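# Place the green block into the blue tray

## Task

Get the green block inside the blue tray while the robot stays upright and untilted throughout; knocking anything out of the work area also counts as failure.

## Robot and tools

ROBOT. A Rainbow Robotics RB-Y1: a wheeled base (two drive wheels plus two rear casters, 0.58 m wide, extending 0.10 m ahead of the wheel axle and 0.57 m behind it, sweeping a 0.58 m radius when spinning in place), a folding torso (leg with ankle, knee, hip), a head with head_camera, and a left and a right arm, each ending in a parallel gripper with a wrist camera (left_wrist_camera, right_wrist_camera) whose case juts out sideways and can collide with things. The base only drives forward/back and turns; it cannot strafe.

FRAMES. Base frame: origin on the floor between the drive wheels, x forward, y left, z up, metres. The chest, left_hand and right_hand lines are reported in it. A hand point sits between the finger pads, 0.03 m short of the fingertips; fingers point along the hand's -z and close along its x. Reported hand positions can be a little off, especially at long reach or under load. base_odometry is in the frame where the base started; it counts wheel rotation only, so slip looks like travel and bumps can turn the robot unseen. Heading is radians, left positive, -3.142 to 3.142.

TOOL move. Any subset of these keys forms one action:
- base: one object {x_m_s, turn_rad_s, for_s}. A velocity command, i.e. relative motion from wherever the robot is, not a destination. x_m_s is forward speed in m/s (magnitude 0.005 to 1.5, or 0; negative reverses). turn_rad_s is rad/s, positive turns left (magnitude 0.02 to 1.509, or 0). for_s is how long in seconds, 0.1 to 5. Omitted velocities are 0. Acceleration is 0.4 m/s² (turns 0.5 rad/s²), so distance is roughly speed times duration, less for short commands; coasting to rest can add up to about 3 s.
- joints: one object mapping joint names to absolute targets (rad, grippers in m). Ranges: torso_squat_rad 0 to 1.2 (bigger lowers chest); torso_shift_rad -0.3 to 0.6 (hips forward); torso_pitch_rad -0.2 to 1.4 (bow forward); torso_yaw_rad -1.5 to 1.5 (left positive; lift both arms outward 0.2 rad first). Combined torso limits: squat+shift<=1.52; squat-shift+pitch<=1.57; shift+0.5pitch-0.4squat<=0.7; shift+0.3pitch-0.5squat<=0.39. Per arm: shoulder_pitch -2.356 to 2.356 (negative swings forward/up); left_shoulder_roll 0 to 3.141, right_shoulder_roll -3.141 to 0 (away from body); shoulder_yaw -2.094 to 2.094; elbow -2.617 to 0.01 (negative bends); forearm_roll -3.141 to 3.141; wrist_pitch -1.57 to 1.919; hand_roll -2.705 to 2.705; gripper_m 0 to 0.1 (pad gap). head_pan_rad -0.523 to 0.523 (left positive), head_tilt_rad -0.35 to 1.57 (down positive).
- target: absolute pose for a single hand: {side: "left" or "right", x, y, z in metres in the base frame (-3 to 3), quat_wxyz: four numbers w,x,y,z in the same convention as the printed hand lines}. It is converted once into joint angles, so the path bends into an arc; split long moves into shorter steps. Only combinable with min_time_s. It is refused if another move is still running.
- min_time_s: 0.1 to 8, the minimum duration of arm/head/torso motions in this action.
- contact_limits: {left_gripper_m, right_gripper_m} in mA, 200 to 672.5 (start value 672.5), lowering grip force; persists until changed.
- cameras: list of head_camera, left_wrist_camera, right_wrist_camera or "all"; [] for none.
- blocking: true/omitted waits for everything to settle; false returns after about 0.5 s with motion continuing.
A move with no action just reports state and images.

OTHER TOOLS. wait(seconds 0 to 10, cameras) lets time pass and returns early when running moves finish. stop(cameras) brakes all commanded motion. zoom_image(camera, region [x0,y0,x1,y1] pixels, max 504 per side) enlarges part of the latest image. read_manual returns licence text only. finished_scene(scene 1) ends the scene permanently; the block must remain in the tray afterwards.

RESULTS. "move" reads done or the worst status. Hand status: reached (within 10 mm and 2 degrees), short (with the error), or refused (with reason; later calls in that reply are skipped). Joint words: done, off_target (resting away from target, possibly still pushing), time_out, contact_stop (torso only), limit_stop_at_<name> (self-collision guard or joint limit), not_followed (arm held back by the arm-collision check), torque_fault, limit_stop_at_motor_heat. A stop in one joint of an arm or the torso halts that whole group. Also reported: joint_positions, chest, hand poses, lidar_m (12 distances, 30-degree sectors, first straight ahead, counter-clockwise; "-" nothing), motor_effort of wheels (peak in brackets; over about 30 at rest suggests pushing something), wheel_motors_off, joint and external torques, wrist force/torque (uncalibrated), on_its_own, MOTOR HOT.

GRIPPING. Command an opening at least 0.005 m narrower than the block; the pads then squeeze ~44 to 55 N and usually report off_target, which is fine.

AVOID. Tipping: no fast squatting or bowing with arms reaching forward, no sudden stops while driving, no driving into furniture (the base does not stop on contact and can slide under tables while the upper body catches). Arms hitting or pressing on each other (ends the scene); keep shoulder rolls about 0.5 rad outward when both arms reach forward. Torque faults (joint contact torque limits: shoulders 65.8, elbow 33.8, wrist joints 23.5 N m) freeze the robot 10 s. Overheating from long stretched holds. Dropping the block from height, slamming, or pushing objects off the work area.

Each tool is called by a JSON object that holds its "method" and its "body", one argument or row to a line.

## Session

{"method": "move", "body": {
  "cameras": ["all"]
}}

Scene clock: 0.00 s.
Joint torques (N m): no reading
External joint torques (N m): no reading
Wrist force (N): no reading
Wrist torque (N m): no reading
Wrist force, peak (N): no reading
base_odometry: x=+0.000 y=+0.000 heading=+0.000
lidar_m: 2.67 1.84 1.69 1.75 2.49 2.30 2.32 2.71 2.51 2.15 3.08 2.80
base_status: not commanded
joint_positions: torso_squat_rad=+0.350 torso_shift_rad=+0.000 torso_pitch_rad=+0.000 torso_yaw_rad=+0.000 left_shoulder_pitch_rad=+0.020 left_shoulder_roll_rad=+0.004 left_shoulder_yaw_rad=-0.044 left_elbow_rad=-0.246 left_forearm_roll_rad=-0.048 left_wrist_pitch_rad=-0.049 left_hand_roll_rad=-0.025 left_gripper_m=+0.099 right_shoulder_pitch_rad=+0.015 right_shoulder_roll_rad=-0.018 right_shoulder_yaw_rad=+0.001 right_elbow_rad=-0.299 right_forearm_roll_rad=-0.040 right_wrist_pitch_rad=-0.043 right_hand_roll_rad=+0.024 right_gripper_m=+0.101 head_pan_rad=+0.000 head_tilt_rad=+0.400
joint_status: not commanded
wheel_motors_off: 0
motor_effort: left_wheel=+1 right_wheel=+1
chest: x=-0.2280 y=-0.0006 z=+1.2475 quat_wxyz=(+1.000, +0.000, +0.000, +0.000) (m; base frame)
left_hand: x=-0.1119 y=+0.2171 z=+0.5728 quat_wxyz=(+0.989, +0.003, -0.138, -0.055) (m; base frame)
right_hand: x=-0.0842 y=-0.2347 z=+0.5785 quat_wxyz=(+0.986, -0.008, -0.163, -0.009) (m; base frame)
pictures: head_camera, left_wrist_camera, right_wrist_camera

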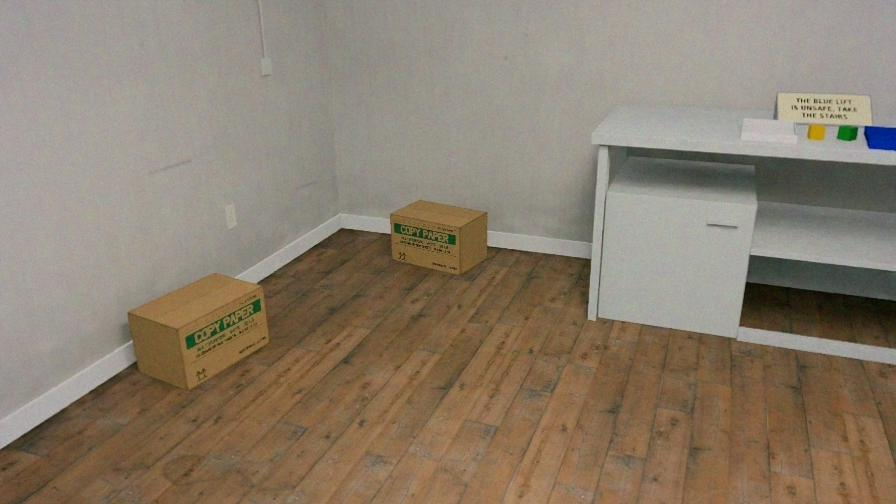

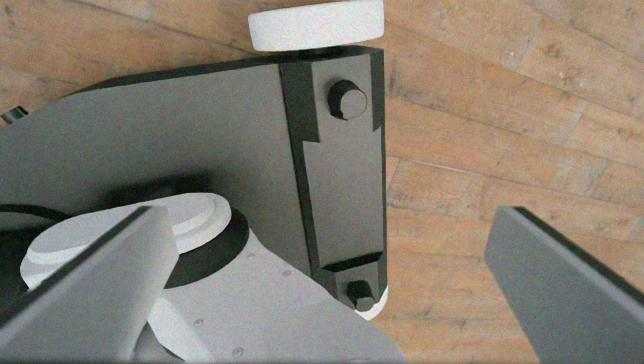

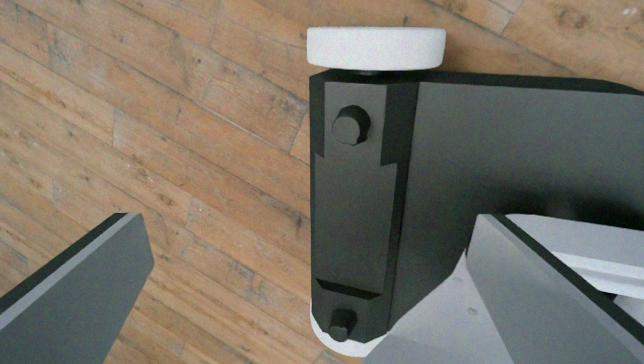

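{"method": "move", "body": {
  "base": {"turn_rad_s": -0.53, "for_s": 1.1},
  "joints": {"head_tilt_rad": 0.35},
  "cameras": ["head_camera"]
}}

{"method": "zoom_image", "body": {
  "camera": "head_camera",
  "region": [300, 60, 700, 285]
}}

Scene clock: 3.77 s.
Joint torques (N m): left_arm=[-2.12 -0.29 0.8 -1.4 -0.04 -0.68 0.15] | right_arm=[-2.47 0.23 -0.56 -1.54 0.06 -0.78 0.46]
External joint torques (N m): left_arm=[0.17 -0.4 0.78 -0.1 -0.05 -0.06 0.17] | right_arm=[0.37 1.2 -0.5 0.23 0 -0.11 0.44]
Wrist force (N): left_arm=[-0.8 1.6 -7.7] | right_arm=[-2.1 -0.6 -6.7]
Wrist torque (N m): left_arm=[-0.37 0.04 0.05] | right_arm=[0.21 0.11 -0.19]
Wrist force, peak (N): left_arm=[-1.1 2.2 -8.2] | right_arm=[-2.1 -0.5 -7.0]
move: done
base_odometry: x=+0.000 y=+0.000 heading=-0.583
lidar_m: 2.82 2.82 2.31 1.70 1.77 2.55 2.29 2.31 2.80 2.52 2.15 3.05
base_status: done (sent for 1.1 of 1.1 s)
joint_positions: torso_squat_rad=+0.350 torso_shift_rad=+0.000 torso_pitch_rad=+0.000 torso_yaw_rad=+0.000 left_shoulder_pitch_rad=+0.020 left_shoulder_roll_rad=+0.004 left_shoulder_yaw_rad=-0.044 left_elbow_rad=-0.246 left_forearm_roll_rad=-0.048 left_wrist_pitch_rad=-0.049 left_hand_roll_rad=-0.025 left_gripper_m=+0.099 right_shoulder_pitch_rad=+0.015 right_shoulder_roll_rad=-0.018 right_shoulder_yaw_rad=+0.001 right_elbow_rad=-0.299 right_forearm_roll_rad=-0.040 right_wrist_pitch_rad=-0.043 right_hand_roll_rad=+0.024 right_gripper_m=+0.101 head_pan_rad=+0.000 head_tilt_rad=+0.350
joint_status: all done
wheel_motors_off: 0
motor_effort: left_wheel=+4(25) right_wheel=+2(19)
chest: x=-0.2280 y=-0.0006 z=+1.2475 quat_wxyz=(+1.000, +0.000, +0.000, +0.000) (m; base frame)
left_hand: x=-0.1119 y=+0.2171 z=+0.5728 quat_wxyz=(+0.989, +0.003, -0.138, -0.055) (m; base frame)
right_hand: x=-0.0842 y=-0.2347 z=+0.5785 quat_wxyz=(+0.986, -0.008, -0.163, -0.009) (m; base frame)
pictures: head_camera

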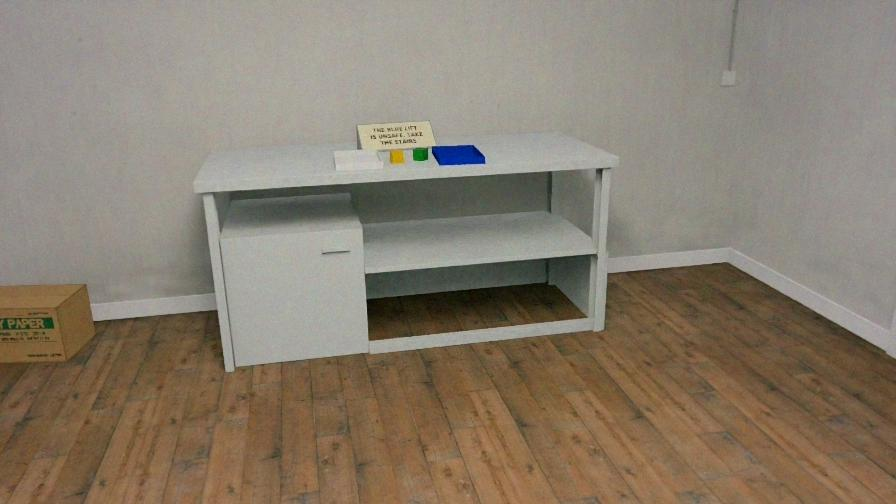

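Scaled by 1.260 from the camera's 896x504 image, which has a finer 1280x720 frame.

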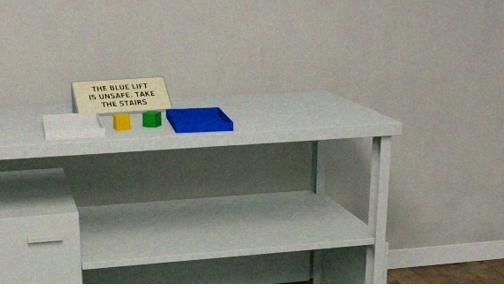

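{"method": "move", "body": {
  "base": {"x_m_s": 1.02, "for_s": 2.05},
  "joints": {"right_shoulder_roll_rad": -0.25, "right_elbow_rad": -1.9, "right_shoulder_pitch_rad": 0.2, "head_tilt_rad": 0.6},
  "min_time_s": 2.5
}}

{"method": "move", "body": {
  "base": {"turn_rad_s": 0.35, "for_s": 0.7},
  "cameras": ["head_camera"]
}}

{"method": "zoom_image", "body": {
  "camera": "head_camera",
  "region": [300, 100, 750, 353]
}}

Scene clock: 9.90 s.
Joint torques (N m): left_arm=[-1.53 -0.6 0.94 -1.19 -0.2 -0.66 0.07] | right_arm=[-5.85 -3.85 -3.04 -10.01 0.03 -1.94 0.21]
External joint torques (N m): left_arm=[0.77 -0.71 0.93 0.11 -0.2 -0.04 0.09] | right_arm=[1.75 0.56 -0.08 -0.11 -0.18 -0.11 0.17]
Wrist force (N): left_arm=[-0.9 2.0 -7.7] | right_arm=[-5.3 0.8 0.2]
Wrist torque (N m): left_arm=[-0.43 0.03 0.04] | right_arm=[0.08 -0.04 -0.25]
Wrist force, peak (N): left_arm=[-0.7 1.8 -8.4] | right_arm=[-4.2 -0.2 -6.1]
move: done
base_odometry: x=+1.760 y=-1.160 heading=-0.583
lidar_m: 1.39 0.76 0.91 2.04 2.07 2.83 4.37 3.80 2.17 2.13 2.13 1.19
base_status: done (sent for 2.07 of 2.07 s)
joint_positions: torso_squat_rad=+0.350 torso_shift_rad=+0.000 torso_pitch_rad=+0.000 torso_yaw_rad=+0.000 left_shoulder_pitch_rad=+0.020 left_shoulder_roll_rad=+0.004 left_shoulder_yaw_rad=-0.044 left_elbow_rad=-0.246 left_forearm_roll_rad=-0.048 left_wrist_pitch_rad=-0.049 left_hand_roll_rad=-0.025 left_gripper_m=+0.099 right_shoulder_pitch_rad=+0.200 right_shoulder_roll_rad=-0.250 right_shoulder_yaw_rad=+0.001 right_elbow_rad=-1.900 right_forearm_roll_rad=-0.040 right_wrist_pitch_rad=-0.043 right_hand_roll_rad=+0.024 right_gripper_m=+0.101 head_pan_rad=+0.000 head_tilt_rad=+0.600
joint_status: all done
wheel_motors_off: 0
motor_effort: left_wheel=-4(33) right_wheel=+2(33)
chest: x=-0.2280 y=-0.0006 z=+1.2475 quat_wxyz=(+1.000, +0.000, +0.000, +0.000) (m; base frame)
left_hand: x=-0.1118 y=+0.2171 z=+0.5729 quat_wxyz=(+0.989, +0.003, -0.138, -0.055) (m; base frame)
right_hand: x=+0.2328 y=-0.2876 z=+1.1026 quat_wxyz=(+0.638, -0.082, -0.761, +0.084) (m; base frame)
pictures: none

Scene clock: 11.57 s.
Joint torques (N m): left_arm=[-1.68 -0.74 0.94 -1.31 -0.09 -0.62 0.07] | right_arm=[-5.94 -3.6 -3.4 -9.85 0.16 -1.97 0.46]
External joint torques (N m): left_arm=[0.61 -0.86 0.92 -0.01 -0.1 0 0.08] | right_arm=[1.66 0.8 -0.44 0.05 -0.04 -0.14 0.41]
Wrist force (N): left_arm=[-0.8 1.9 -7.7] | right_arm=[-5.5 0.7 0.1]
Wrist torque (N m): left_arm=[-0.41 0.04 0.03] | right_arm=[0.08 -0.07 -0.24]
Wrist force, peak (N): left_arm=[-1.1 1.7 -8.4] | right_arm=[-5.8 0.8 0.2]
move: done
base_odometry: x=+1.760 y=-1.160 heading=-0.338
lidar_m: 0.75 0.80 1.80 2.03 2.45 3.26 4.36 2.33 2.16 2.12 1.19 1.42
base_status: done (sent for 0.7 of 0.7 s)
joint_positions: torso_squat_rad=+0.350 torso_shift_rad=+0.000 torso_pitch_rad=+0.000 torso_yaw_rad=+0.000 left_shoulder_pitch_rad=+0.020 left_shoulder_roll_rad=+0.004 left_shoulder_yaw_rad=-0.044 left_elbow_rad=-0.246 left_forearm_roll_rad=-0.048 left_wrist_pitch_rad=-0.049 left_hand_roll_rad=-0.025 left_gripper_m=+0.099 right_shoulder_pitch_rad=+0.200 right_shoulder_roll_rad=-0.250 right_shoulder_yaw_rad=+0.001 right_elbow_rad=-1.900 right_forearm_roll_rad=-0.040 right_wrist_pitch_rad=-0.043 right_hand_roll_rad=+0.024 right_gripper_m=+0.101 head_pan_rad=+0.000 head_tilt_rad=+0.600
joint_status: not commanded
wheel_motors_off: 0
motor_effort: left_wheel=-1(24) right_wheel=-1(21)
chest: x=-0.2280 y=-0.0007 z=+1.2475 quat_wxyz=(+1.000, +0.000, +0.000, +0.000) (m; base frame)
left_hand: x=-0.1118 y=+0.2171 z=+0.5729 quat_wxyz=(+0.989, +0.003, -0.138, -0.055) (m; base frame)
right_hand: x=+0.2328 y=-0.2877 z=+1.1026 quat_wxyz=(+0.638, -0.082, -0.761, +0.084) (m; base frame)
pictures: head_camera

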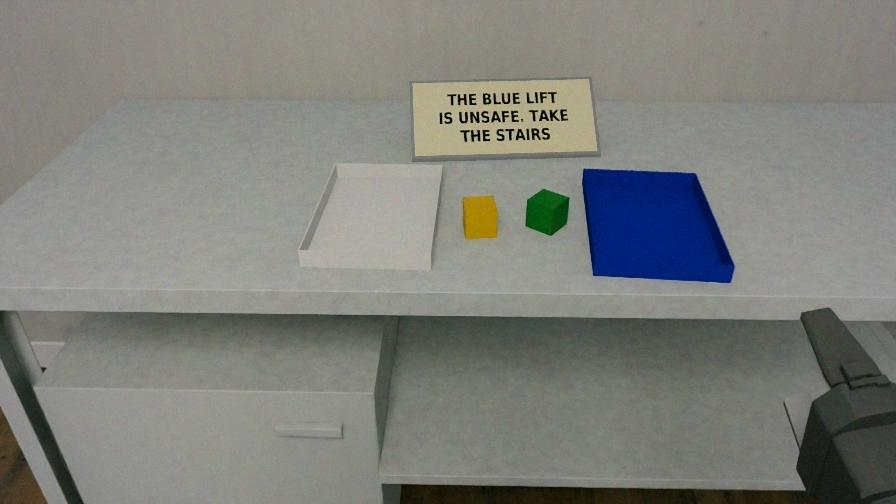

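Scaled by 1.120 from the camera's 896x504 image, which has a finer 1280x720 frame.

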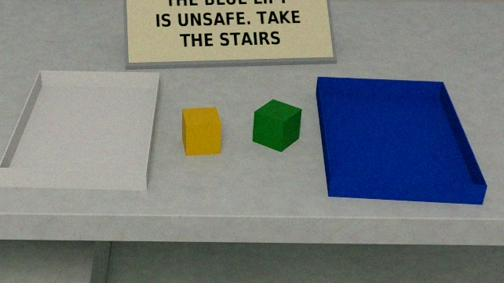

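{"method": "zoom_image", "body": {
  "camera": "head_camera",
  "region": [505, 170, 605, 250]
}}

{"method": "move", "body": {
  "base": {"x_m_s": 0.4, "for_s": 1.25},
  "joints": {"torso_pitch_rad": 0.5, "right_shoulder_pitch_rad": -0.86, "right_shoulder_roll_rad": -0.1, "right_elbow_rad": -1.7, "right_forearm_roll_rad": 0.0, "right_wrist_pitch_rad": 1.5, "right_hand_roll_rad": 1.57, "head_tilt_rad": 0.4, "left_shoulder_pitch_rad": -0.3},
  "min_time_s": 2.0,
  "cameras": ["head_camera", "right_wrist_camera"]
}}

Scaled by 5.040 from the camera's 896x504 image, which has a finer 1280x720 frame.

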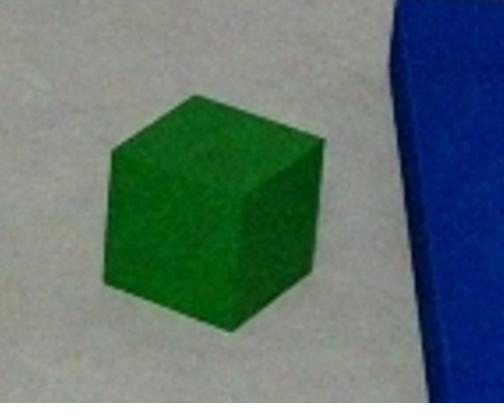

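Scene clock: 24.33 s.
Joint torques (N m): left_arm=[2.91 -1.94 0.94 0.64 -0.21 -0.3 0.16] | right_arm=[13.93 -0.62 3.22 12.57 0.86 9.68 2.41]
External joint torques (N m): left_arm=[0.48 -1.14 1.03 0.07 -0.2 -0.02 0.17] | right_arm=[29.35 1.58 4.07 21.64 0.53 10.88 2.41]
External joint torques when the fault began: right_arm=[39.36 3.25 4.22 39.19 2.05 11.52 3.23]
Wrist force (N): left_arm=[0.5 2.0 -7.9] | right_arm=[-1.9 -38.6 28.3]
Wrist torque (N m): left_arm=[-0.42 0.11 0.07] | right_arm=[-0.91 -1.57 -2.41]
Wrist force, peak (N): left_arm=[2.6 2.8 -8.7] | right_arm=[-12.7 -41.5 101.4]
move: torque_fault
TORQUE FAULT: right_elbow_rad reached its load limit. The robot stopped for 10 seconds, dropped its targets and accepts commands again. The stop added 8.9 s to the call.
base_odometry: x=+2.199 y=-1.315 heading=-0.338
lidar_m: 0.33 0.29 0.41 2.03 2.14 3.14 4.84 2.49 2.21 1.01 1.05 0.96
base_status: torque_fault (sent for 1.27 of 1.27 s)
joint_positions: torso_squat_rad=+0.351 torso_shift_rad=-0.002 torso_pitch_rad=+0.476 torso_yaw_rad=+0.000 left_shoulder_pitch_rad=-0.290 left_shoulder_roll_rad=+0.004 left_shoulder_yaw_rad=-0.044 left_elbow_rad=-0.246 left_forearm_roll_rad=-0.048 left_wrist_pitch_rad=-0.049 left_hand_roll_rad=-0.025 left_gripper_m=+0.099 right_shoulder_pitch_rad=-0.828 right_shoulder_roll_rad=-0.120 right_shoulder_yaw_rad=-0.001 right_elbow_rad=-1.736 right_forearm_roll_rad=-0.006 right_wrist_pitch_rad=+1.421 right_hand_roll_rad=+1.495 right_gripper_m=+0.101 head_pan_rad=+0.000 head_tilt_rad=+0.407
joint_status: torso_pitch_rad torque_fault (moved +0.476 of +0.500); right_shoulder_pitch_rad torque_fault (moved -1.027 of -1.060); right_shoulder_roll_rad torque_fault (moved +0.129 of +0.150); right_elbow_rad torque_fault (moved +0.164 of +0.200); right_forearm_roll_rad torque_fault (moved +0.034 of +0.040); right_wrist_pitch_rad torque_fault (moved +1.464 of +1.543); right_hand_roll_rad torque_fault (moved +1.471 of +1.546); the others done
wheel_motors_off: 0
on_its_own: torso_pitch_rad is held at +0.478, not at your +0.500, since a torque_fault; right_shoulder_pitch_rad is held at -0.820, not at your -0.860, since a torque_fault; right_shoulder_roll_rad is held at -0.120, not at your -0.100, since a torque_fault; right_elbow_rad is held at -1.731, not at your -1.700, since a torque_fault; right_forearm_roll_rad is held at -0.006, not at your +0.000, since a torque_fault; right_wrist_pitch_rad is held at +1.424, not at your +1.500, since a torque_fault; right_hand_roll_rad is held at +1.495, not at your +1.570, since a torque_fault
motor_effort: left_wheel=-1(67) right_wheel=-3(68)
chest: x=-0.0876 y=-0.0005 z=+1.2129 quat_wxyz=(+0.972, +0.000, +0.236, +0.000) (m; base frame)
left_hand: x=-0.0766 y=+0.1934 z=+0.5213 quat_wxyz=(+0.993, -0.022, -0.047, -0.104) (m; base frame)
right_hand: x=+0.4332 y=-0.1348 z=+0.9349 quat_wxyz=(+0.605, -0.213, -0.225, +0.734) (m; base frame)
pictures: head_camera, right_wrist_camera

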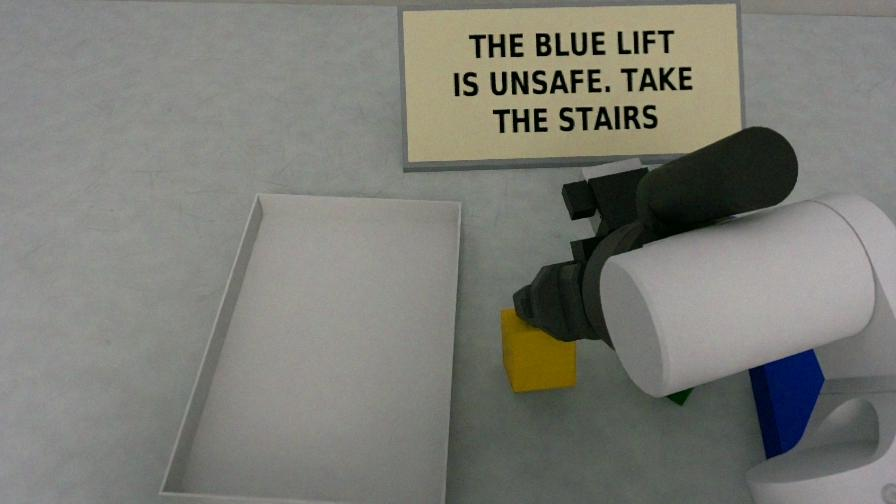

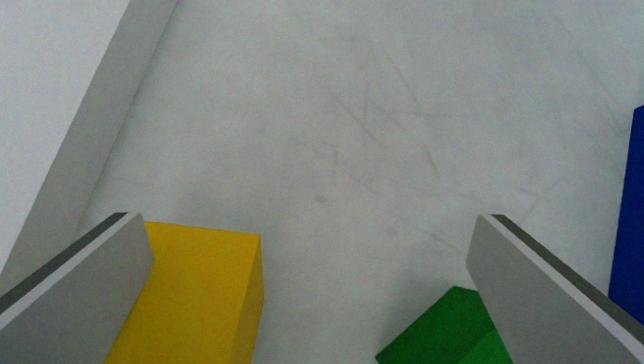

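{"method": "move", "body": {
  "target": {"side": "right", "x": 0.42, "y": -0.135, "z": 1.05, "quat_wxyz": [0.605, -0.213, -0.225, 0.734]},
  "min_time_s": 0.8,
  "cameras": ["head_camera", "right_wrist_camera"]
}}

Scene clock: 26.17 s.
Joint torques (N m): left_arm=[2.97 -2.02 0.7 0.5 -0.16 -0.23 0.14] | right_arm=[-15.7 -2.44 -2.43 -7.04 0.05 -1.31 0.15]
External joint torques (N m): left_arm=[0.48 -1.21 0.79 -0.08 -0.15 0.05 0.14] | right_arm=[0.84 0.7 -1.48 0.29 -0.23 -0.12 0.15]
Wrist force (N): left_arm=[0.8 2.2 -8.1] | right_arm=[-1.5 4.4 -5.9]
Wrist torque (N m): left_arm=[-0.41 0.15 0.07] | right_arm=[-0.20 0.02 -0.16]
Wrist force, peak (N): left_arm=[0.2 2.3 -8.6] | right_arm=[-1.9 -38.7 29.0]
move: done
base_odometry: x=+2.199 y=-1.315 heading=-0.338
lidar_m: 0.35 0.29 0.43 2.04 2.16 3.16 4.84 2.48 2.22 1.02 1.06 0.95
base_status: not commanded
joint_positions: torso_squat_rad=+0.351 torso_shift_rad=-0.002 torso_pitch_rad=+0.478 torso_yaw_rad=+0.000 left_shoulder_pitch_rad=-0.290 left_shoulder_roll_rad=+0.004 left_shoulder_yaw_rad=-0.044 left_elbow_rad=-0.246 left_forearm_roll_rad=-0.048 left_wrist_pitch_rad=-0.049 left_hand_roll_rad=-0.025 left_gripper_m=+0.099 right_shoulder_pitch_rad=-1.013 right_shoulder_roll_rad=-0.150 right_shoulder_yaw_rad=-0.051 right_elbow_rad=-1.968 right_forearm_roll_rad=-0.035 right_wrist_pitch_rad=+1.835 right_hand_roll_rad=+1.490 right_gripper_m=+0.101 head_pan_rad=+0.000 head_tilt_rad=+0.407
joint_status: all done
wheel_motors_off: 0
on_its_own: torso_pitch_rad is held at +0.478, not at your +0.500, since a torque_fault
motor_effort: left_wheel=-1(1) right_wheel=-1(3)
chest: x=-0.0867 y=-0.0006 z=+1.2127 quat_wxyz=(+0.972, +0.000, +0.237, +0.000) (m; base frame)
left_hand: x=-0.0770 y=+0.1934 z=+0.5210 quat_wxyz=(+0.993, -0.022, -0.046, -0.104) (m; base frame)
right_hand: x=+0.4209 y=-0.1349 z=+1.0485 quat_wxyz=(+0.605, -0.212, -0.225, +0.734) (m; base frame)
right_hand_status: reached (checked arc, planned for 0.8 s): 2 mm and 0.1 deg off.
pictures: head_camera, right_wrist_camera

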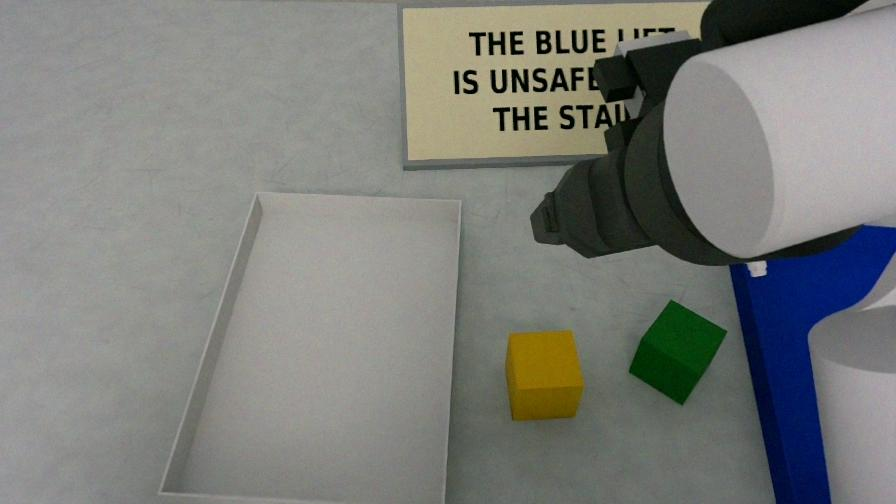

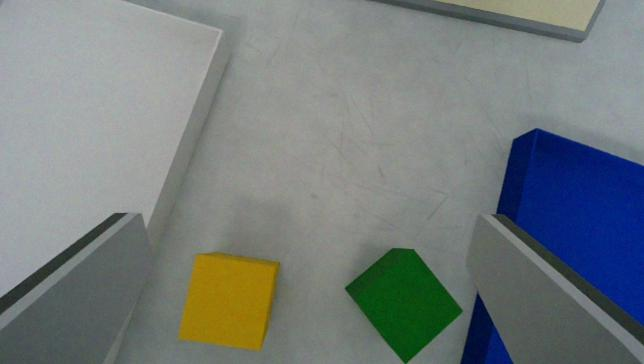

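{"method": "zoom_image", "body": {
  "camera": "head_camera",
  "region": [600, 280, 760, 420]
}}

{"method": "zoom_image", "body": {
  "camera": "right_wrist_camera",
  "region": [324, 224, 484, 364]
}}

Scaled by 3.150 from the camera's 896x504 image, which has a finer 1280x720 frame.

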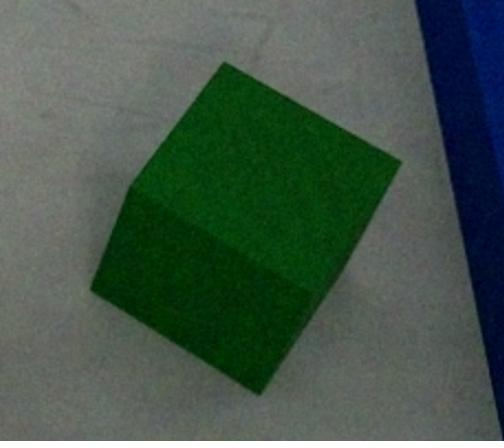

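Scaled by 3.150 from the camera's 644x364 image, which has a finer 1265x715 frame.

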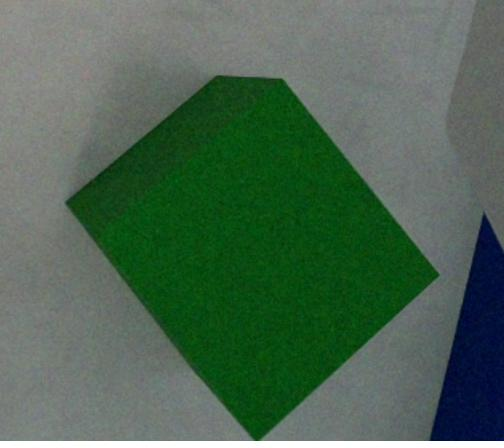

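{"method": "move", "body": {
  "joints": {"right_gripper_m": 0.068},
  "blocking": false
}}

{"method": "wait", "body": {
  "seconds": 0.3
}}

{"method": "move", "body": {
  "target": {"side": "right", "x": 0.401, "y": -0.199, "z": 1.0, "quat_wxyz": [0.3247, -0.0573, -0.164, 0.9298]},
  "min_time_s": 1.2,
  "cameras": ["head_camera", "right_wrist_camera"]
}}

{"method": "zoom_image", "body": {
  "camera": "right_wrist_camera",
  "region": [180, 140, 460, 364]
}}

Scene clock: 29.00 s.
Joint torques (N m): left_arm=[2.98 -1.99 0.75 0.53 -0.23 -0.37 0.11] | right_arm=[-15.48 -2.17 -2.41 -6.99 -0.01 -1.1 -0.01]
External joint torques (N m): left_arm=[0.5 -1.19 0.84 -0.05 -0.23 -0.09 0.11] | right_arm=[1.06 0.97 -1.46 0.34 -0.29 0.09 0]
Wrist force (N): left_arm=[0.6 2.5 -8.3] | right_arm=[-1.5 4.5 -6.2]
Wrist torque (N m): left_arm=[-0.46 0.14 0.05] | right_arm=[-0.21 0.03 -0.16]
Wrist force, peak (N): left_arm=[0.2 2.2 -9.1] | right_arm=[-1.3 4.5 -6.3]
move: moving
base_odometry: x=+2.199 y=-1.315 heading=-0.338
lidar_m: 0.34 0.30 0.43 2.04 2.16 3.14 4.84 2.49 2.21 1.00 1.07 0.94
base_status: not commanded
joint_positions: torso_squat_rad=+0.351 torso_shift_rad=-0.002 torso_pitch_rad=+0.478 torso_yaw_rad=+0.000 left_shoulder_pitch_rad=-0.290 left_shoulder_roll_rad=+0.004 left_shoulder_yaw_rad=-0.044 left_elbow_rad=-0.246 left_forearm_roll_rad=-0.048 left_wrist_pitch_rad=-0.049 left_hand_roll_rad=-0.025 left_gripper_m=+0.099 right_shoulder_pitch_rad=-1.013 right_shoulder_roll_rad=-0.150 right_shoulder_yaw_rad=-0.051 right_elbow_rad=-1.968 right_forearm_roll_rad=-0.035 right_wrist_pitch_rad=+1.835 right_hand_roll_rad=+1.490 right_gripper_m=+0.069 head_pan_rad=+0.000 head_tilt_rad=+0.407
joint_status: right_gripper_m moving
wheel_motors_off: 0
on_its_own: torso_pitch_rad is held at +0.478, not at your +0.500, since a torque_fault
motor_effort: left_wheel=-1(1) right_wheel=-1(2)
chest: x=-0.0867 y=-0.0006 z=+1.2127 quat_wxyz=(+0.972, +0.000, +0.237, +0.000) (m; base frame)
left_hand: x=-0.0770 y=+0.1934 z=+0.5210 quat_wxyz=(+0.993, -0.022, -0.046, -0.104) (m; base frame)
right_hand: x=+0.4209 y=-0.1349 z=+1.0485 quat_wxyz=(+0.605, -0.212, -0.225, +0.734) (m; base frame)
pictures: none

Scene clock: 29.30 s.
Joint torques (N m): left_arm=[2.84 -1.79 0.73 0.68 -0.18 -0.31 -0.01] | right_arm=[-15.38 -2.62 -2.48 -7.04 0.04 -1.34 0.02]
External joint torques (N m): left_arm=[0.36 -0.99 0.83 0.1 -0.17 -0.03 -0.01] | right_arm=[1.16 0.53 -1.53 0.29 -0.24 -0.15 0.03]
Wrist force (N): left_arm=[0.4 2.1 -8.4] | right_arm=[-1.5 4.4 -6.0]
Wrist torque (N m): left_arm=[-0.39 0.11 0.08] | right_arm=[-0.20 0.02 -0.16]
Wrist force, peak (N): left_arm=[0.4 2.1 -8.4] | right_arm=[-1.4 4.5 -6.1]
earlier move: moving
base_odometry: x=+2.199 y=-1.315 heading=-0.338
lidar_m: 0.33 0.29 0.43 2.05 2.16 3.15 4.84 2.50 2.20 1.01 1.08 0.95
base_status: not commanded
joint_positions: torso_squat_rad=+0.351 torso_shift_rad=-0.002 torso_pitch_rad=+0.478 torso_yaw_rad=+0.000 left_shoulder_pitch_rad=-0.290 left_shoulder_roll_rad=+0.004 left_shoulder_yaw_rad=-0.044 left_elbow_rad=-0.246 left_forearm_roll_rad=-0.048 left_wrist_pitch_rad=-0.049 left_hand_roll_rad=-0.025 left_gripper_m=+0.099 right_shoulder_pitch_rad=-1.013 right_shoulder_roll_rad=-0.150 right_shoulder_yaw_rad=-0.051 right_elbow_rad=-1.968 right_forearm_roll_rad=-0.035 right_wrist_pitch_rad=+1.835 right_hand_roll_rad=+1.490 right_gripper_m=+0.068 head_pan_rad=+0.000 head_tilt_rad=+0.407
joint_status: right_gripper_m moving
wheel_motors_off: 0
on_its_own: torso_pitch_rad is held at +0.478, not at your +0.500, since a torque_fault
motor_effort: left_wheel=-1(1) right_wheel=-1(2)
chest: x=-0.0867 y=-0.0006 z=+1.2127 quat_wxyz=(+0.972, +0.000, +0.237, +0.000) (m; base frame)
left_hand: x=-0.0770 y=+0.1934 z=+0.5210 quat_wxyz=(+0.993, -0.022, -0.046, -0.104) (m; base frame)
right_hand: x=+0.4209 y=-0.1349 z=+1.0485 quat_wxyz=(+0.605, -0.212, -0.225, +0.734) (m; base frame)
wait: 0.30 s; no rest
pictures: none

Scene clock: 30.83 s.
Joint torques (N m): left_arm=[3.05 -1.79 0.81 0.61 -0.14 -0.29 0.16] | right_arm=[-17.56 -7.27 -5.29 -6.66 -0.41 -0.44 0.3]
External joint torques (N m): left_arm=[0.56 -0.98 0.9 0.03 -0.13 -0.01 0.17] | right_arm=[-0.04 1.59 -1.71 0.64 -0.2 0.2 0.3]
Wrist force (N): left_arm=[0.3 2.4 -8.0] | right_arm=[-1.4 2.8 -6.8]
Wrist torque (N m): left_arm=[-0.41 0.10 0.07] | right_arm=[-0.11 0.06 -0.25]
Wrist force, peak (N): left_arm=[0.5 2.2 -8.7] | right_arm=[-1.5 3.0 -7.2]
move: done
base_odometry: x=+2.199 y=-1.315 heading=-0.338
lidar_m: 0.35 0.29 0.43 2.03 2.15 3.13 4.84 2.48 2.21 1.01 1.07 0.96
base_status: not commanded
joint_positions: torso_squat_rad=+0.351 torso_shift_rad=-0.002 torso_pitch_rad=+0.478 torso_yaw_rad=+0.000 left_shoulder_pitch_rad=-0.290 left_shoulder_roll_rad=+0.004 left_shoulder_yaw_rad=-0.044 left_elbow_rad=-0.246 left_forearm_roll_rad=-0.048 left_wrist_pitch_rad=-0.049 left_hand_roll_rad=-0.025 left_gripper_m=+0.099 right_shoulder_pitch_rad=-1.041 right_shoulder_roll_rad=-0.482 right_shoulder_yaw_rad=-0.147 right_elbow_rad=-1.637 right_forearm_roll_rad=-0.656 right_wrist_pitch_rad=+1.919 right_hand_roll_rad=+2.138 right_gripper_m=+0.068 head_pan_rad=+0.000 head_tilt_rad=+0.407
joint_status: all done
wheel_motors_off: 0
on_its_own: torso_pitch_rad is held at +0.478, not at your +0.500, since a torque_fault
motor_effort: left_wheel=-1(1) right_wheel=-1(2)
chest: x=-0.0867 y=-0.0006 z=+1.2127 quat_wxyz=(+0.972, +0.000, +0.237, +0.000) (m; base frame)
left_hand: x=-0.0770 y=+0.1934 z=+0.5210 quat_wxyz=(+0.993, -0.022, -0.046, -0.104) (m; base frame)
right_hand: x=+0.4009 y=-0.1991 z=+0.9998 quat_wxyz=(+0.325, -0.057, -0.164, +0.930) (m; base frame)
right_hand_status: reached (checked arc, planned for 1.2 s): 0 mm and 0.0 deg off.
pictures: head_camera, right_wrist_camera

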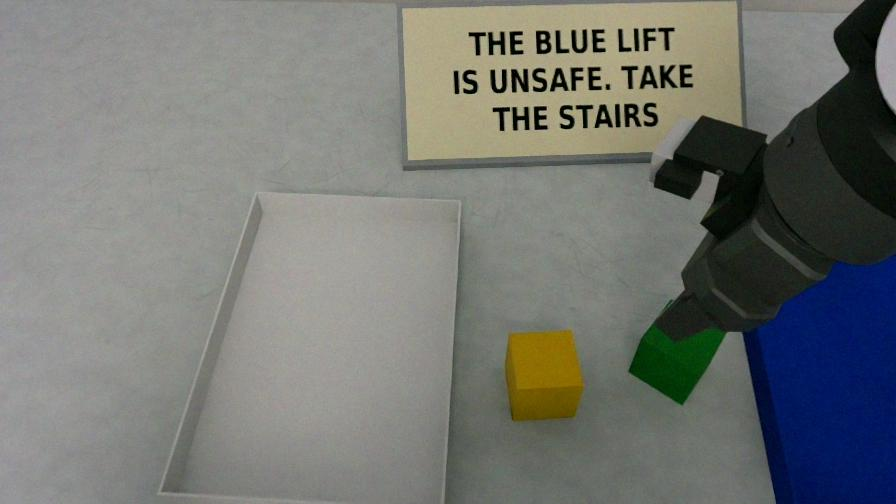

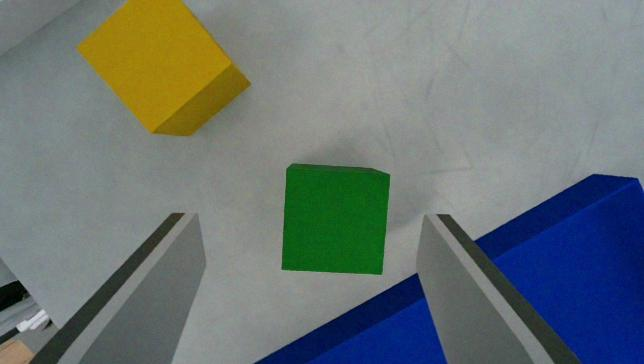

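Scaled by 1.800 from the camera's 644x364 image, which has a finer 1265x715 frame.

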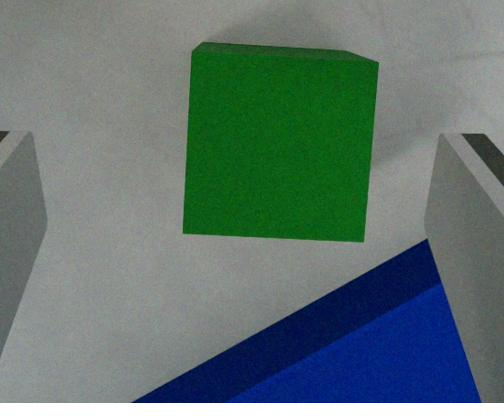

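{"method": "move", "body": {
  "joints": {"right_gripper_m": 0.078},
  "blocking": true
}}

{"method": "move", "body": {
  "target": {"side": "right", "x": 0.407, "y": -0.2075, "z": 0.907, "quat_wxyz": [0.3247, -0.0573, -0.164, 0.9298]},
  "min_time_s": 1.2,
  "cameras": ["head_camera", "right_wrist_camera"]
}}

Scene clock: 32.73 s.
Joint torques (N m): left_arm=[2.92 -2 0.65 0.58 -0.2 -0.3 0.11] | right_arm=[-18.04 -7.31 -5.38 -6.88 -0.34 -0.42 0.27]
External joint torques (N m): left_arm=[0.43 -1.19 0.75 0 -0.19 -0.02 0.11] | right_arm=[-0.52 1.56 -1.79 0.42 -0.13 0.21 0.27]
Wrist force (N): left_arm=[0.6 2.1 -8.2] | right_arm=[-1.6 2.7 -6.7]
Wrist torque (N m): left_arm=[-0.40 0.14 0.08] | right_arm=[-0.10 0.05 -0.25]
Wrist force, peak (N): left_arm=[0.1 2.2 -8.6] | right_arm=[-1.7 2.9 -6.9]
move: done
base_odometry: x=+2.199 y=-1.315 heading=-0.338
lidar_m: 0.35 0.29 0.42 2.05 2.16 3.13 4.85 2.49 2.21 1.01 1.06 0.96
base_status: not commanded
joint_positions: torso_squat_rad=+0.351 torso_shift_rad=-0.002 torso_pitch_rad=+0.478 torso_yaw_rad=+0.000 left_shoulder_pitch_rad=-0.290 left_shoulder_roll_rad=+0.004 left_shoulder_yaw_rad=-0.044 left_elbow_rad=-0.246 left_forearm_roll_rad=-0.048 left_wrist_pitch_rad=-0.049 left_hand_roll_rad=-0.025 left_gripper_m=+0.099 right_shoulder_pitch_rad=-1.041 right_shoulder_roll_rad=-0.482 right_shoulder_yaw_rad=-0.147 right_elbow_rad=-1.637 right_forearm_roll_rad=-0.656 right_wrist_pitch_rad=+1.919 right_hand_roll_rad=+2.138 right_gripper_m=+0.078 head_pan_rad=+0.000 head_tilt_rad=+0.407
joint_status: all done
wheel_motors_off: 0
on_its_own: torso_pitch_rad is held at +0.478, not at your +0.500, since a torque_fault
motor_effort: left_wheel=-1(1) right_wheel=-1(2)
chest: x=-0.0867 y=-0.0006 z=+1.2127 quat_wxyz=(+0.972, +0.000, +0.237, +0.000) (m; base frame)
left_hand: x=-0.0770 y=+0.1934 z=+0.5210 quat_wxyz=(+0.993, -0.022, -0.046, -0.104) (m; base frame)
right_hand: x=+0.4009 y=-0.1991 z=+0.9998 quat_wxyz=(+0.325, -0.057, -0.164, +0.930) (m; base frame)
pictures: none

Scene clock: 34.27 s.
Joint torques (N m): left_arm=[2.99 -1.58 0.76 0.54 -0.11 -0.23 0.09] | right_arm=[-15.29 -6.73 -2.19 -7.73 -0.09 -0.91 0.47]
External joint torques (N m): left_arm=[0.5 -0.78 0.85 -0.04 -0.11 0.06 0.09] | right_arm=[1.51 1.87 1.15 0.5 0.2 -0.34 0.47]
Wrist force (N): left_arm=[0.4 2.2 -8.0] | right_arm=[-1.5 2.7 -7.1]
Wrist torque (N m): left_arm=[-0.40 0.13 0.08] | right_arm=[-0.09 0.06 -0.27]
Wrist force, peak (N): left_arm=[0.2 2.0 -8.8] | right_arm=[-1.4 2.9 -7.3]
move: done
base_odometry: x=+2.199 y=-1.315 heading=-0.338
lidar_m: 0.35 0.28 0.44 2.04 2.15 3.13 4.84 2.47 2.21 0.99 1.06 0.95
base_status: not commanded
joint_positions: torso_squat_rad=+0.351 torso_shift_rad=-0.002 torso_pitch_rad=+0.478 torso_yaw_rad=+0.000 left_shoulder_pitch_rad=-0.290 left_shoulder_roll_rad=+0.004 left_shoulder_yaw_rad=-0.044 left_elbow_rad=-0.246 left_forearm_roll_rad=-0.048 left_wrist_pitch_rad=-0.049 left_hand_roll_rad=-0.025 left_gripper_m=+0.099 right_shoulder_pitch_rad=-0.936 right_shoulder_roll_rad=-0.431 right_shoulder_yaw_rad=-0.120 right_elbow_rad=-1.445 right_forearm_roll_rad=-0.588 right_wrist_pitch_rad=+1.650 right_hand_roll_rad=+2.284 right_gripper_m=+0.078 head_pan_rad=+0.000 head_tilt_rad=+0.407
joint_status: all done
wheel_motors_off: 0
on_its_own: torso_pitch_rad is held at +0.478, not at your +0.500, since a torque_fault
motor_effort: left_wheel=-1(1) right_wheel=-1(2)
chest: x=-0.0867 y=-0.0006 z=+1.2127 quat_wxyz=(+0.972, +0.000, +0.237, +0.000) (m; base frame)
left_hand: x=-0.0770 y=+0.1934 z=+0.5210 quat_wxyz=(+0.993, -0.022, -0.046, -0.104) (m; base frame)
right_hand: x=+0.4068 y=-0.2076 z=+0.9073 quat_wxyz=(+0.325, -0.058, -0.164, +0.930) (m; base frame)
right_hand_status: reached (checked arc, planned for 1.2 s): 0 mm and 0.1 deg off.
pictures: head_camera, right_wrist_camera

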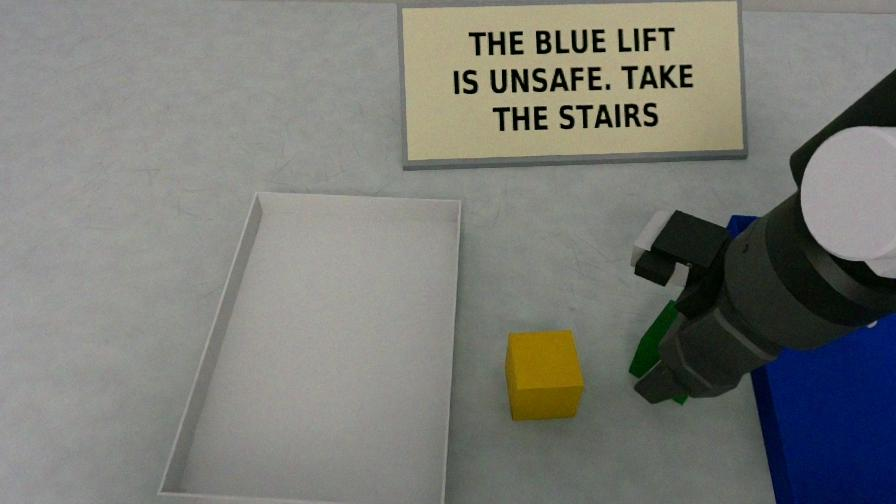

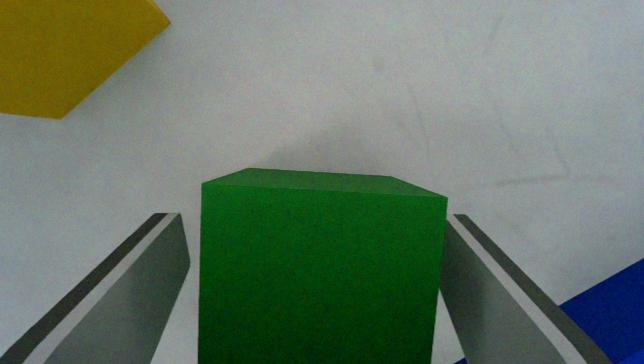

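{"method": "move", "body": {
  "joints": {"right_gripper_m": 0.036}
}}

{"method": "move", "body": {
  "target": {"side": "right", "x": 0.405, "y": -0.2075, "z": 0.98, "quat_wxyz": [0.3247, -0.0573, -0.164, 0.9298]},
  "min_time_s": 0.8
}}

{"method": "move", "body": {
  "target": {"side": "right", "x": 0.40, "y": -0.36, "z": 0.98, "quat_wxyz": [0.3247, -0.0573, -0.164, 0.9298]},
  "min_time_s": 1.0,
  "cameras": ["head_camera", "right_wrist_camera"]
}}

Scene clock: 35.60 s.
Joint torques (N m): left_arm=[2.95 -1.88 0.63 0.55 -0.17 -0.39 0.06] | right_arm=[-15.66 -6.6 -2.12 -7.67 -0.06 -0.81 0.5]
External joint torques (N m): left_arm=[0.47 -1.08 0.72 -0.03 -0.16 -0.11 0.07] | right_arm=[1.14 2 1.22 0.55 0.22 -0.24 0.51]
Wrist force (N): left_arm=[0.3 2.1 -8.1] | right_arm=[-1.2 2.7 -6.1]
Wrist torque (N m): left_arm=[-0.42 0.11 0.08] | right_arm=[-0.10 0.09 -0.27]
Wrist force, peak (N): left_arm=[0.5 2.4 -8.6] | right_arm=[-1.4 2.9 -7.1]
move: off_target
base_odometry: x=+2.199 y=-1.315 heading=-0.338
lidar_m: 0.36 0.30 0.44 2.05 2.15 3.15 4.84 2.48 2.21 1.01 1.07 0.95
base_status: not commanded
joint_positions: torso_squat_rad=+0.351 torso_shift_rad=-0.002 torso_pitch_rad=+0.478 torso_yaw_rad=+0.000 left_shoulder_pitch_rad=-0.290 left_shoulder_roll_rad=+0.004 left_shoulder_yaw_rad=-0.044 left_elbow_rad=-0.246 left_forearm_roll_rad=-0.048 left_wrist_pitch_rad=-0.049 left_hand_roll_rad=-0.025 left_gripper_m=+0.099 right_shoulder_pitch_rad=-0.936 right_shoulder_roll_rad=-0.431 right_shoulder_yaw_rad=-0.120 right_elbow_rad=-1.445 right_forearm_roll_rad=-0.588 right_wrist_pitch_rad=+1.650 right_hand_roll_rad=+2.284 right_gripper_m=+0.051 head_pan_rad=+0.000 head_tilt_rad=+0.407
joint_status: right_gripper_m off_target (ended at +0.051, target +0.036)
wheel_motors_off: 0
on_its_own: torso_pitch_rad is held at +0.478, not at your +0.500, since a torque_fault
motor_effort: left_wheel=-1(1) right_wheel=-2(2)
chest: x=-0.0867 y=-0.0006 z=+1.2127 quat_wxyz=(+0.972, +0.000, +0.237, +0.000) (m; base frame)
left_hand: x=-0.0770 y=+0.1934 z=+0.5210 quat_wxyz=(+0.993, -0.022, -0.046, -0.104) (m; base frame)
right_hand: x=+0.4068 y=-0.2076 z=+0.9073 quat_wxyz=(+0.325, -0.058, -0.164, +0.930) (m; base frame)
pictures: none

Scene clock: 36.73 s.
Joint torques (N m): left_arm=[3.12 -1.69 1.06 0.49 -0.2 -0.35 0.08] | right_arm=[-17.24 -8.21 -5.53 -7.64 -0.6 -0.56 0.09]
External joint torques (N m): left_arm=[0.63 -0.89 1.16 -0.1 -0.2 -0.06 0.08] | right_arm=[0.16 0.89 -1.95 -0.08 -0.36 0.06 0.09]
Wrist force (N): left_arm=[0.4 2.7 -8.0] | right_arm=[-1.7 3.1 -7.7]
Wrist torque (N m): left_arm=[-0.47 0.10 0.09] | right_arm=[-0.10 0.01 -0.15]
Wrist force, peak (N): left_arm=[0.5 2.1 -8.5] | right_arm=[-1.1 3.5 -8.5]
move: done
base_odometry: x=+2.199 y=-1.315 heading=-0.338
lidar_m: 0.34 0.29 0.42 2.03 2.16 3.14 4.83 2.48 2.22 0.99 1.05 0.95
base_status: not commanded
joint_positions: torso_squat_rad=+0.351 torso_shift_rad=-0.002 torso_pitch_rad=+0.478 torso_yaw_rad=+0.000 left_shoulder_pitch_rad=-0.290 left_shoulder_roll_rad=+0.004 left_shoulder_yaw_rad=-0.044 left_elbow_rad=-0.246 left_forearm_roll_rad=-0.048 left_wrist_pitch_rad=-0.049 left_hand_roll_rad=-0.025 left_gripper_m=+0.099 right_shoulder_pitch_rad=-1.016 right_shoulder_roll_rad=-0.481 right_shoulder_yaw_rad=-0.151 right_elbow_rad=-1.585 right_forearm_roll_rad=-0.644 right_wrist_pitch_rad=+1.859 right_hand_roll_rad=+2.187 right_gripper_m=+0.051 head_pan_rad=+0.000 head_tilt_rad=+0.407
joint_status: all done
wheel_motors_off: 0
on_its_own: torso_pitch_rad is held at +0.478, not at your +0.500, since a torque_fault
motor_effort: left_wheel=-1(1) right_wheel=-1(2)
chest: x=-0.0866 y=-0.0006 z=+1.2127 quat_wxyz=(+0.972, +0.000, +0.237, +0.000) (m; base frame)
left_hand: x=-0.0770 y=+0.1934 z=+0.5210 quat_wxyz=(+0.993, -0.022, -0.046, -0.104) (m; base frame)
right_hand: x=+0.4049 y=-0.2074 z=+0.9797 quat_wxyz=(+0.325, -0.057, -0.164, +0.930) (m; base frame)
right_hand_status: reached (checked arc, planned for 0.8 s): 0 mm and 0.0 deg off.
pictures: none

Scene clock: 38.07 s.
Joint torques (N m): left_arm=[2.73 -1.82 0.75 0.5 -0.17 -0.27 0.13] | right_arm=[-14.55 -13.66 -5.68 -7.31 -0.75 -0.85 0.4]
External joint torques (N m): left_arm=[0.24 -1.02 0.84 -0.08 -0.16 0.01 0.14] | right_arm=[0.96 1.38 -1.48 0.15 -0.36 -0.4 0.4]
Wrist force (N): left_arm=[0.1 2.3 -8.4] | right_arm=[-1.3 3.1 -7.9]
Wrist torque (N m): left_arm=[-0.44 0.10 0.05] | right_arm=[-0.11 0.09 -0.23]
Wrist force, peak (N): left_arm=[0.7 2.3 -8.5] | right_arm=[-2.0 3.5 -7.8]
move: done
base_odometry: x=+2.199 y=-1.315 heading=-0.338
lidar_m: 0.34 0.30 0.41 2.04 2.15 3.14 4.83 2.49 2.21 1.01 1.06 0.94
base_status: not commanded
joint_positions: torso_squat_rad=+0.351 torso_shift_rad=-0.002 torso_pitch_rad=+0.478 torso_yaw_rad=+0.000 left_shoulder_pitch_rad=-0.290 left_shoulder_roll_rad=+0.004 left_shoulder_yaw_rad=-0.044 left_elbow_rad=-0.246 left_forearm_roll_rad=-0.048 left_wrist_pitch_rad=-0.049 left_hand_roll_rad=-0.025 left_gripper_m=+0.099 right_shoulder_pitch_rad=-0.954 right_shoulder_roll_rad=-0.731 right_shoulder_yaw_rad=-0.360 right_elbow_rad=-1.333 right_forearm_roll_rad=-0.790 right_wrist_pitch_rad=+1.818 right_hand_roll_rad=+2.525 right_gripper_m=+0.051 head_pan_rad=+0.000 head_tilt_rad=+0.407
joint_status: all done
wheel_motors_off: 0
on_its_own: torso_pitch_rad is held at +0.478, not at your +0.500, since a torque_fault
motor_effort: left_wheel=-1(1) right_wheel=-1(2)
chest: x=-0.0866 y=-0.0006 z=+1.2127 quat_wxyz=(+0.972, +0.000, +0.237, +0.000) (m; base frame)
left_hand: x=-0.0770 y=+0.1934 z=+0.5210 quat_wxyz=(+0.993, -0.022, -0.046, -0.104) (m; base frame)
right_hand: x=+0.3999 y=-0.3599 z=+0.9799 quat_wxyz=(+0.325, -0.057, -0.164, +0.930) (m; base frame)
right_hand_status: reached (checked arc, planned for 1.0 s): 0 mm and 0.0 deg off.
pictures: head_camera, right_wrist_camera

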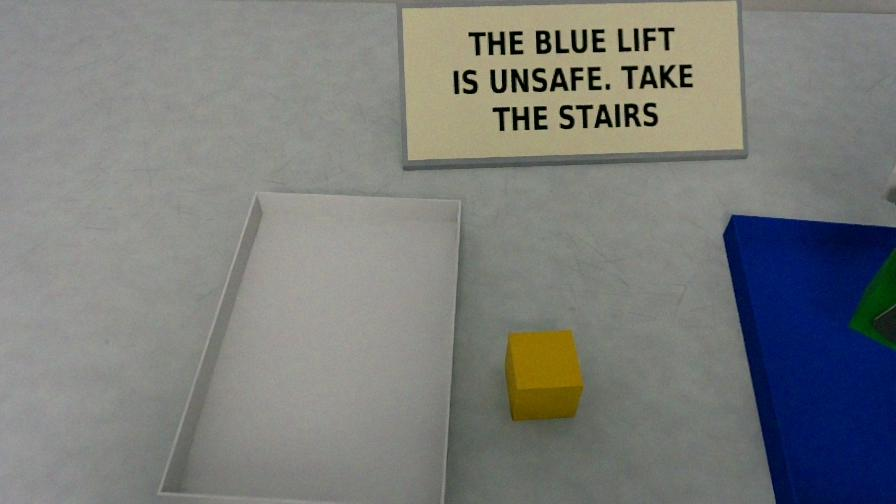

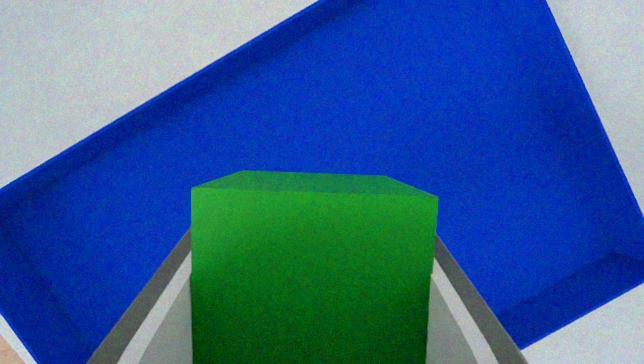

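{"method": "move", "body": {
  "target": {"side": "right", "x": 0.40, "y": -0.36, "z": 0.913, "quat_wxyz": [0.3247, -0.0573, -0.164, 0.9298]},
  "min_time_s": 1.0,
  "cameras": ["right_wrist_camera"]
}}

Scene clock: 39.67 s.
Joint torques (N m): left_arm=[3.05 -1.79 0.77 0.58 -0.09 -0.35 0.07] | right_arm=[-14.15 -12.91 -2.5 -7.64 -0.29 -0.72 0.56]
External joint torques (N m): left_arm=[0.57 -0.99 0.86 0 -0.09 -0.06 0.08] | right_arm=[1.06 1.75 1.39 0.23 0.14 -0.33 0.56]
Wrist force (N): left_arm=[0.5 2.3 -7.9] | right_arm=[-1.7 3.1 -7.8]
Wrist torque (N m): left_arm=[-0.41 0.13 0.07] | right_arm=[-0.09 0.03 -0.24]
Wrist force, peak (N): left_arm=[0.3 2.5 -8.6] | right_arm=[-1.6 3.2 -8.2]
move: done
base_odometry: x=+2.199 y=-1.315 heading=-0.338
lidar_m: 0.35 0.30 0.41 2.03 2.15 3.14 4.84 2.48 2.20 1.02 1.07 0.95
base_status: not commanded
joint_positions: torso_squat_rad=+0.351 torso_shift_rad=-0.002 torso_pitch_rad=+0.478 torso_yaw_rad=+0.000 left_shoulder_pitch_rad=-0.290 left_shoulder_roll_rad=+0.004 left_shoulder_yaw_rad=-0.044 left_elbow_rad=-0.246 left_forearm_roll_rad=-0.048 left_wrist_pitch_rad=-0.049 left_hand_roll_rad=-0.025 left_gripper_m=+0.099 right_shoulder_pitch_rad=-0.907 right_shoulder_roll_rad=-0.667 right_shoulder_yaw_rad=-0.337 right_elbow_rad=-1.202 right_forearm_roll_rad=-0.743 right_wrist_pitch_rad=+1.642 right_hand_roll_rad=+2.624 right_gripper_m=+0.051 head_pan_rad=+0.000 head_tilt_rad=+0.407
joint_status: all done
wheel_motors_off: 0
on_its_own: torso_pitch_rad is held at +0.478, not at your +0.500, since a torque_fault
motor_effort: left_wheel=-1(1) right_wheel=-1(2)
chest: x=-0.0866 y=-0.0006 z=+1.2127 quat_wxyz=(+0.972, +0.000, +0.237, +0.000) (m; base frame)
left_hand: x=-0.0770 y=+0.1934 z=+0.5210 quat_wxyz=(+0.993, -0.022, -0.046, -0.104) (m; base frame)
right_hand: x=+0.4000 y=-0.3600 z=+0.9131 quat_wxyz=(+0.325, -0.057, -0.164, +0.930) (m; base frame)
right_hand_status: reached (checked arc, planned for 1.0 s): 0 mm and 0.0 deg off.
pictures: right_wrist_camera

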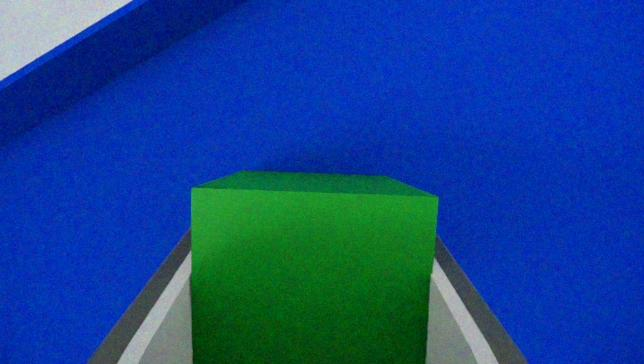

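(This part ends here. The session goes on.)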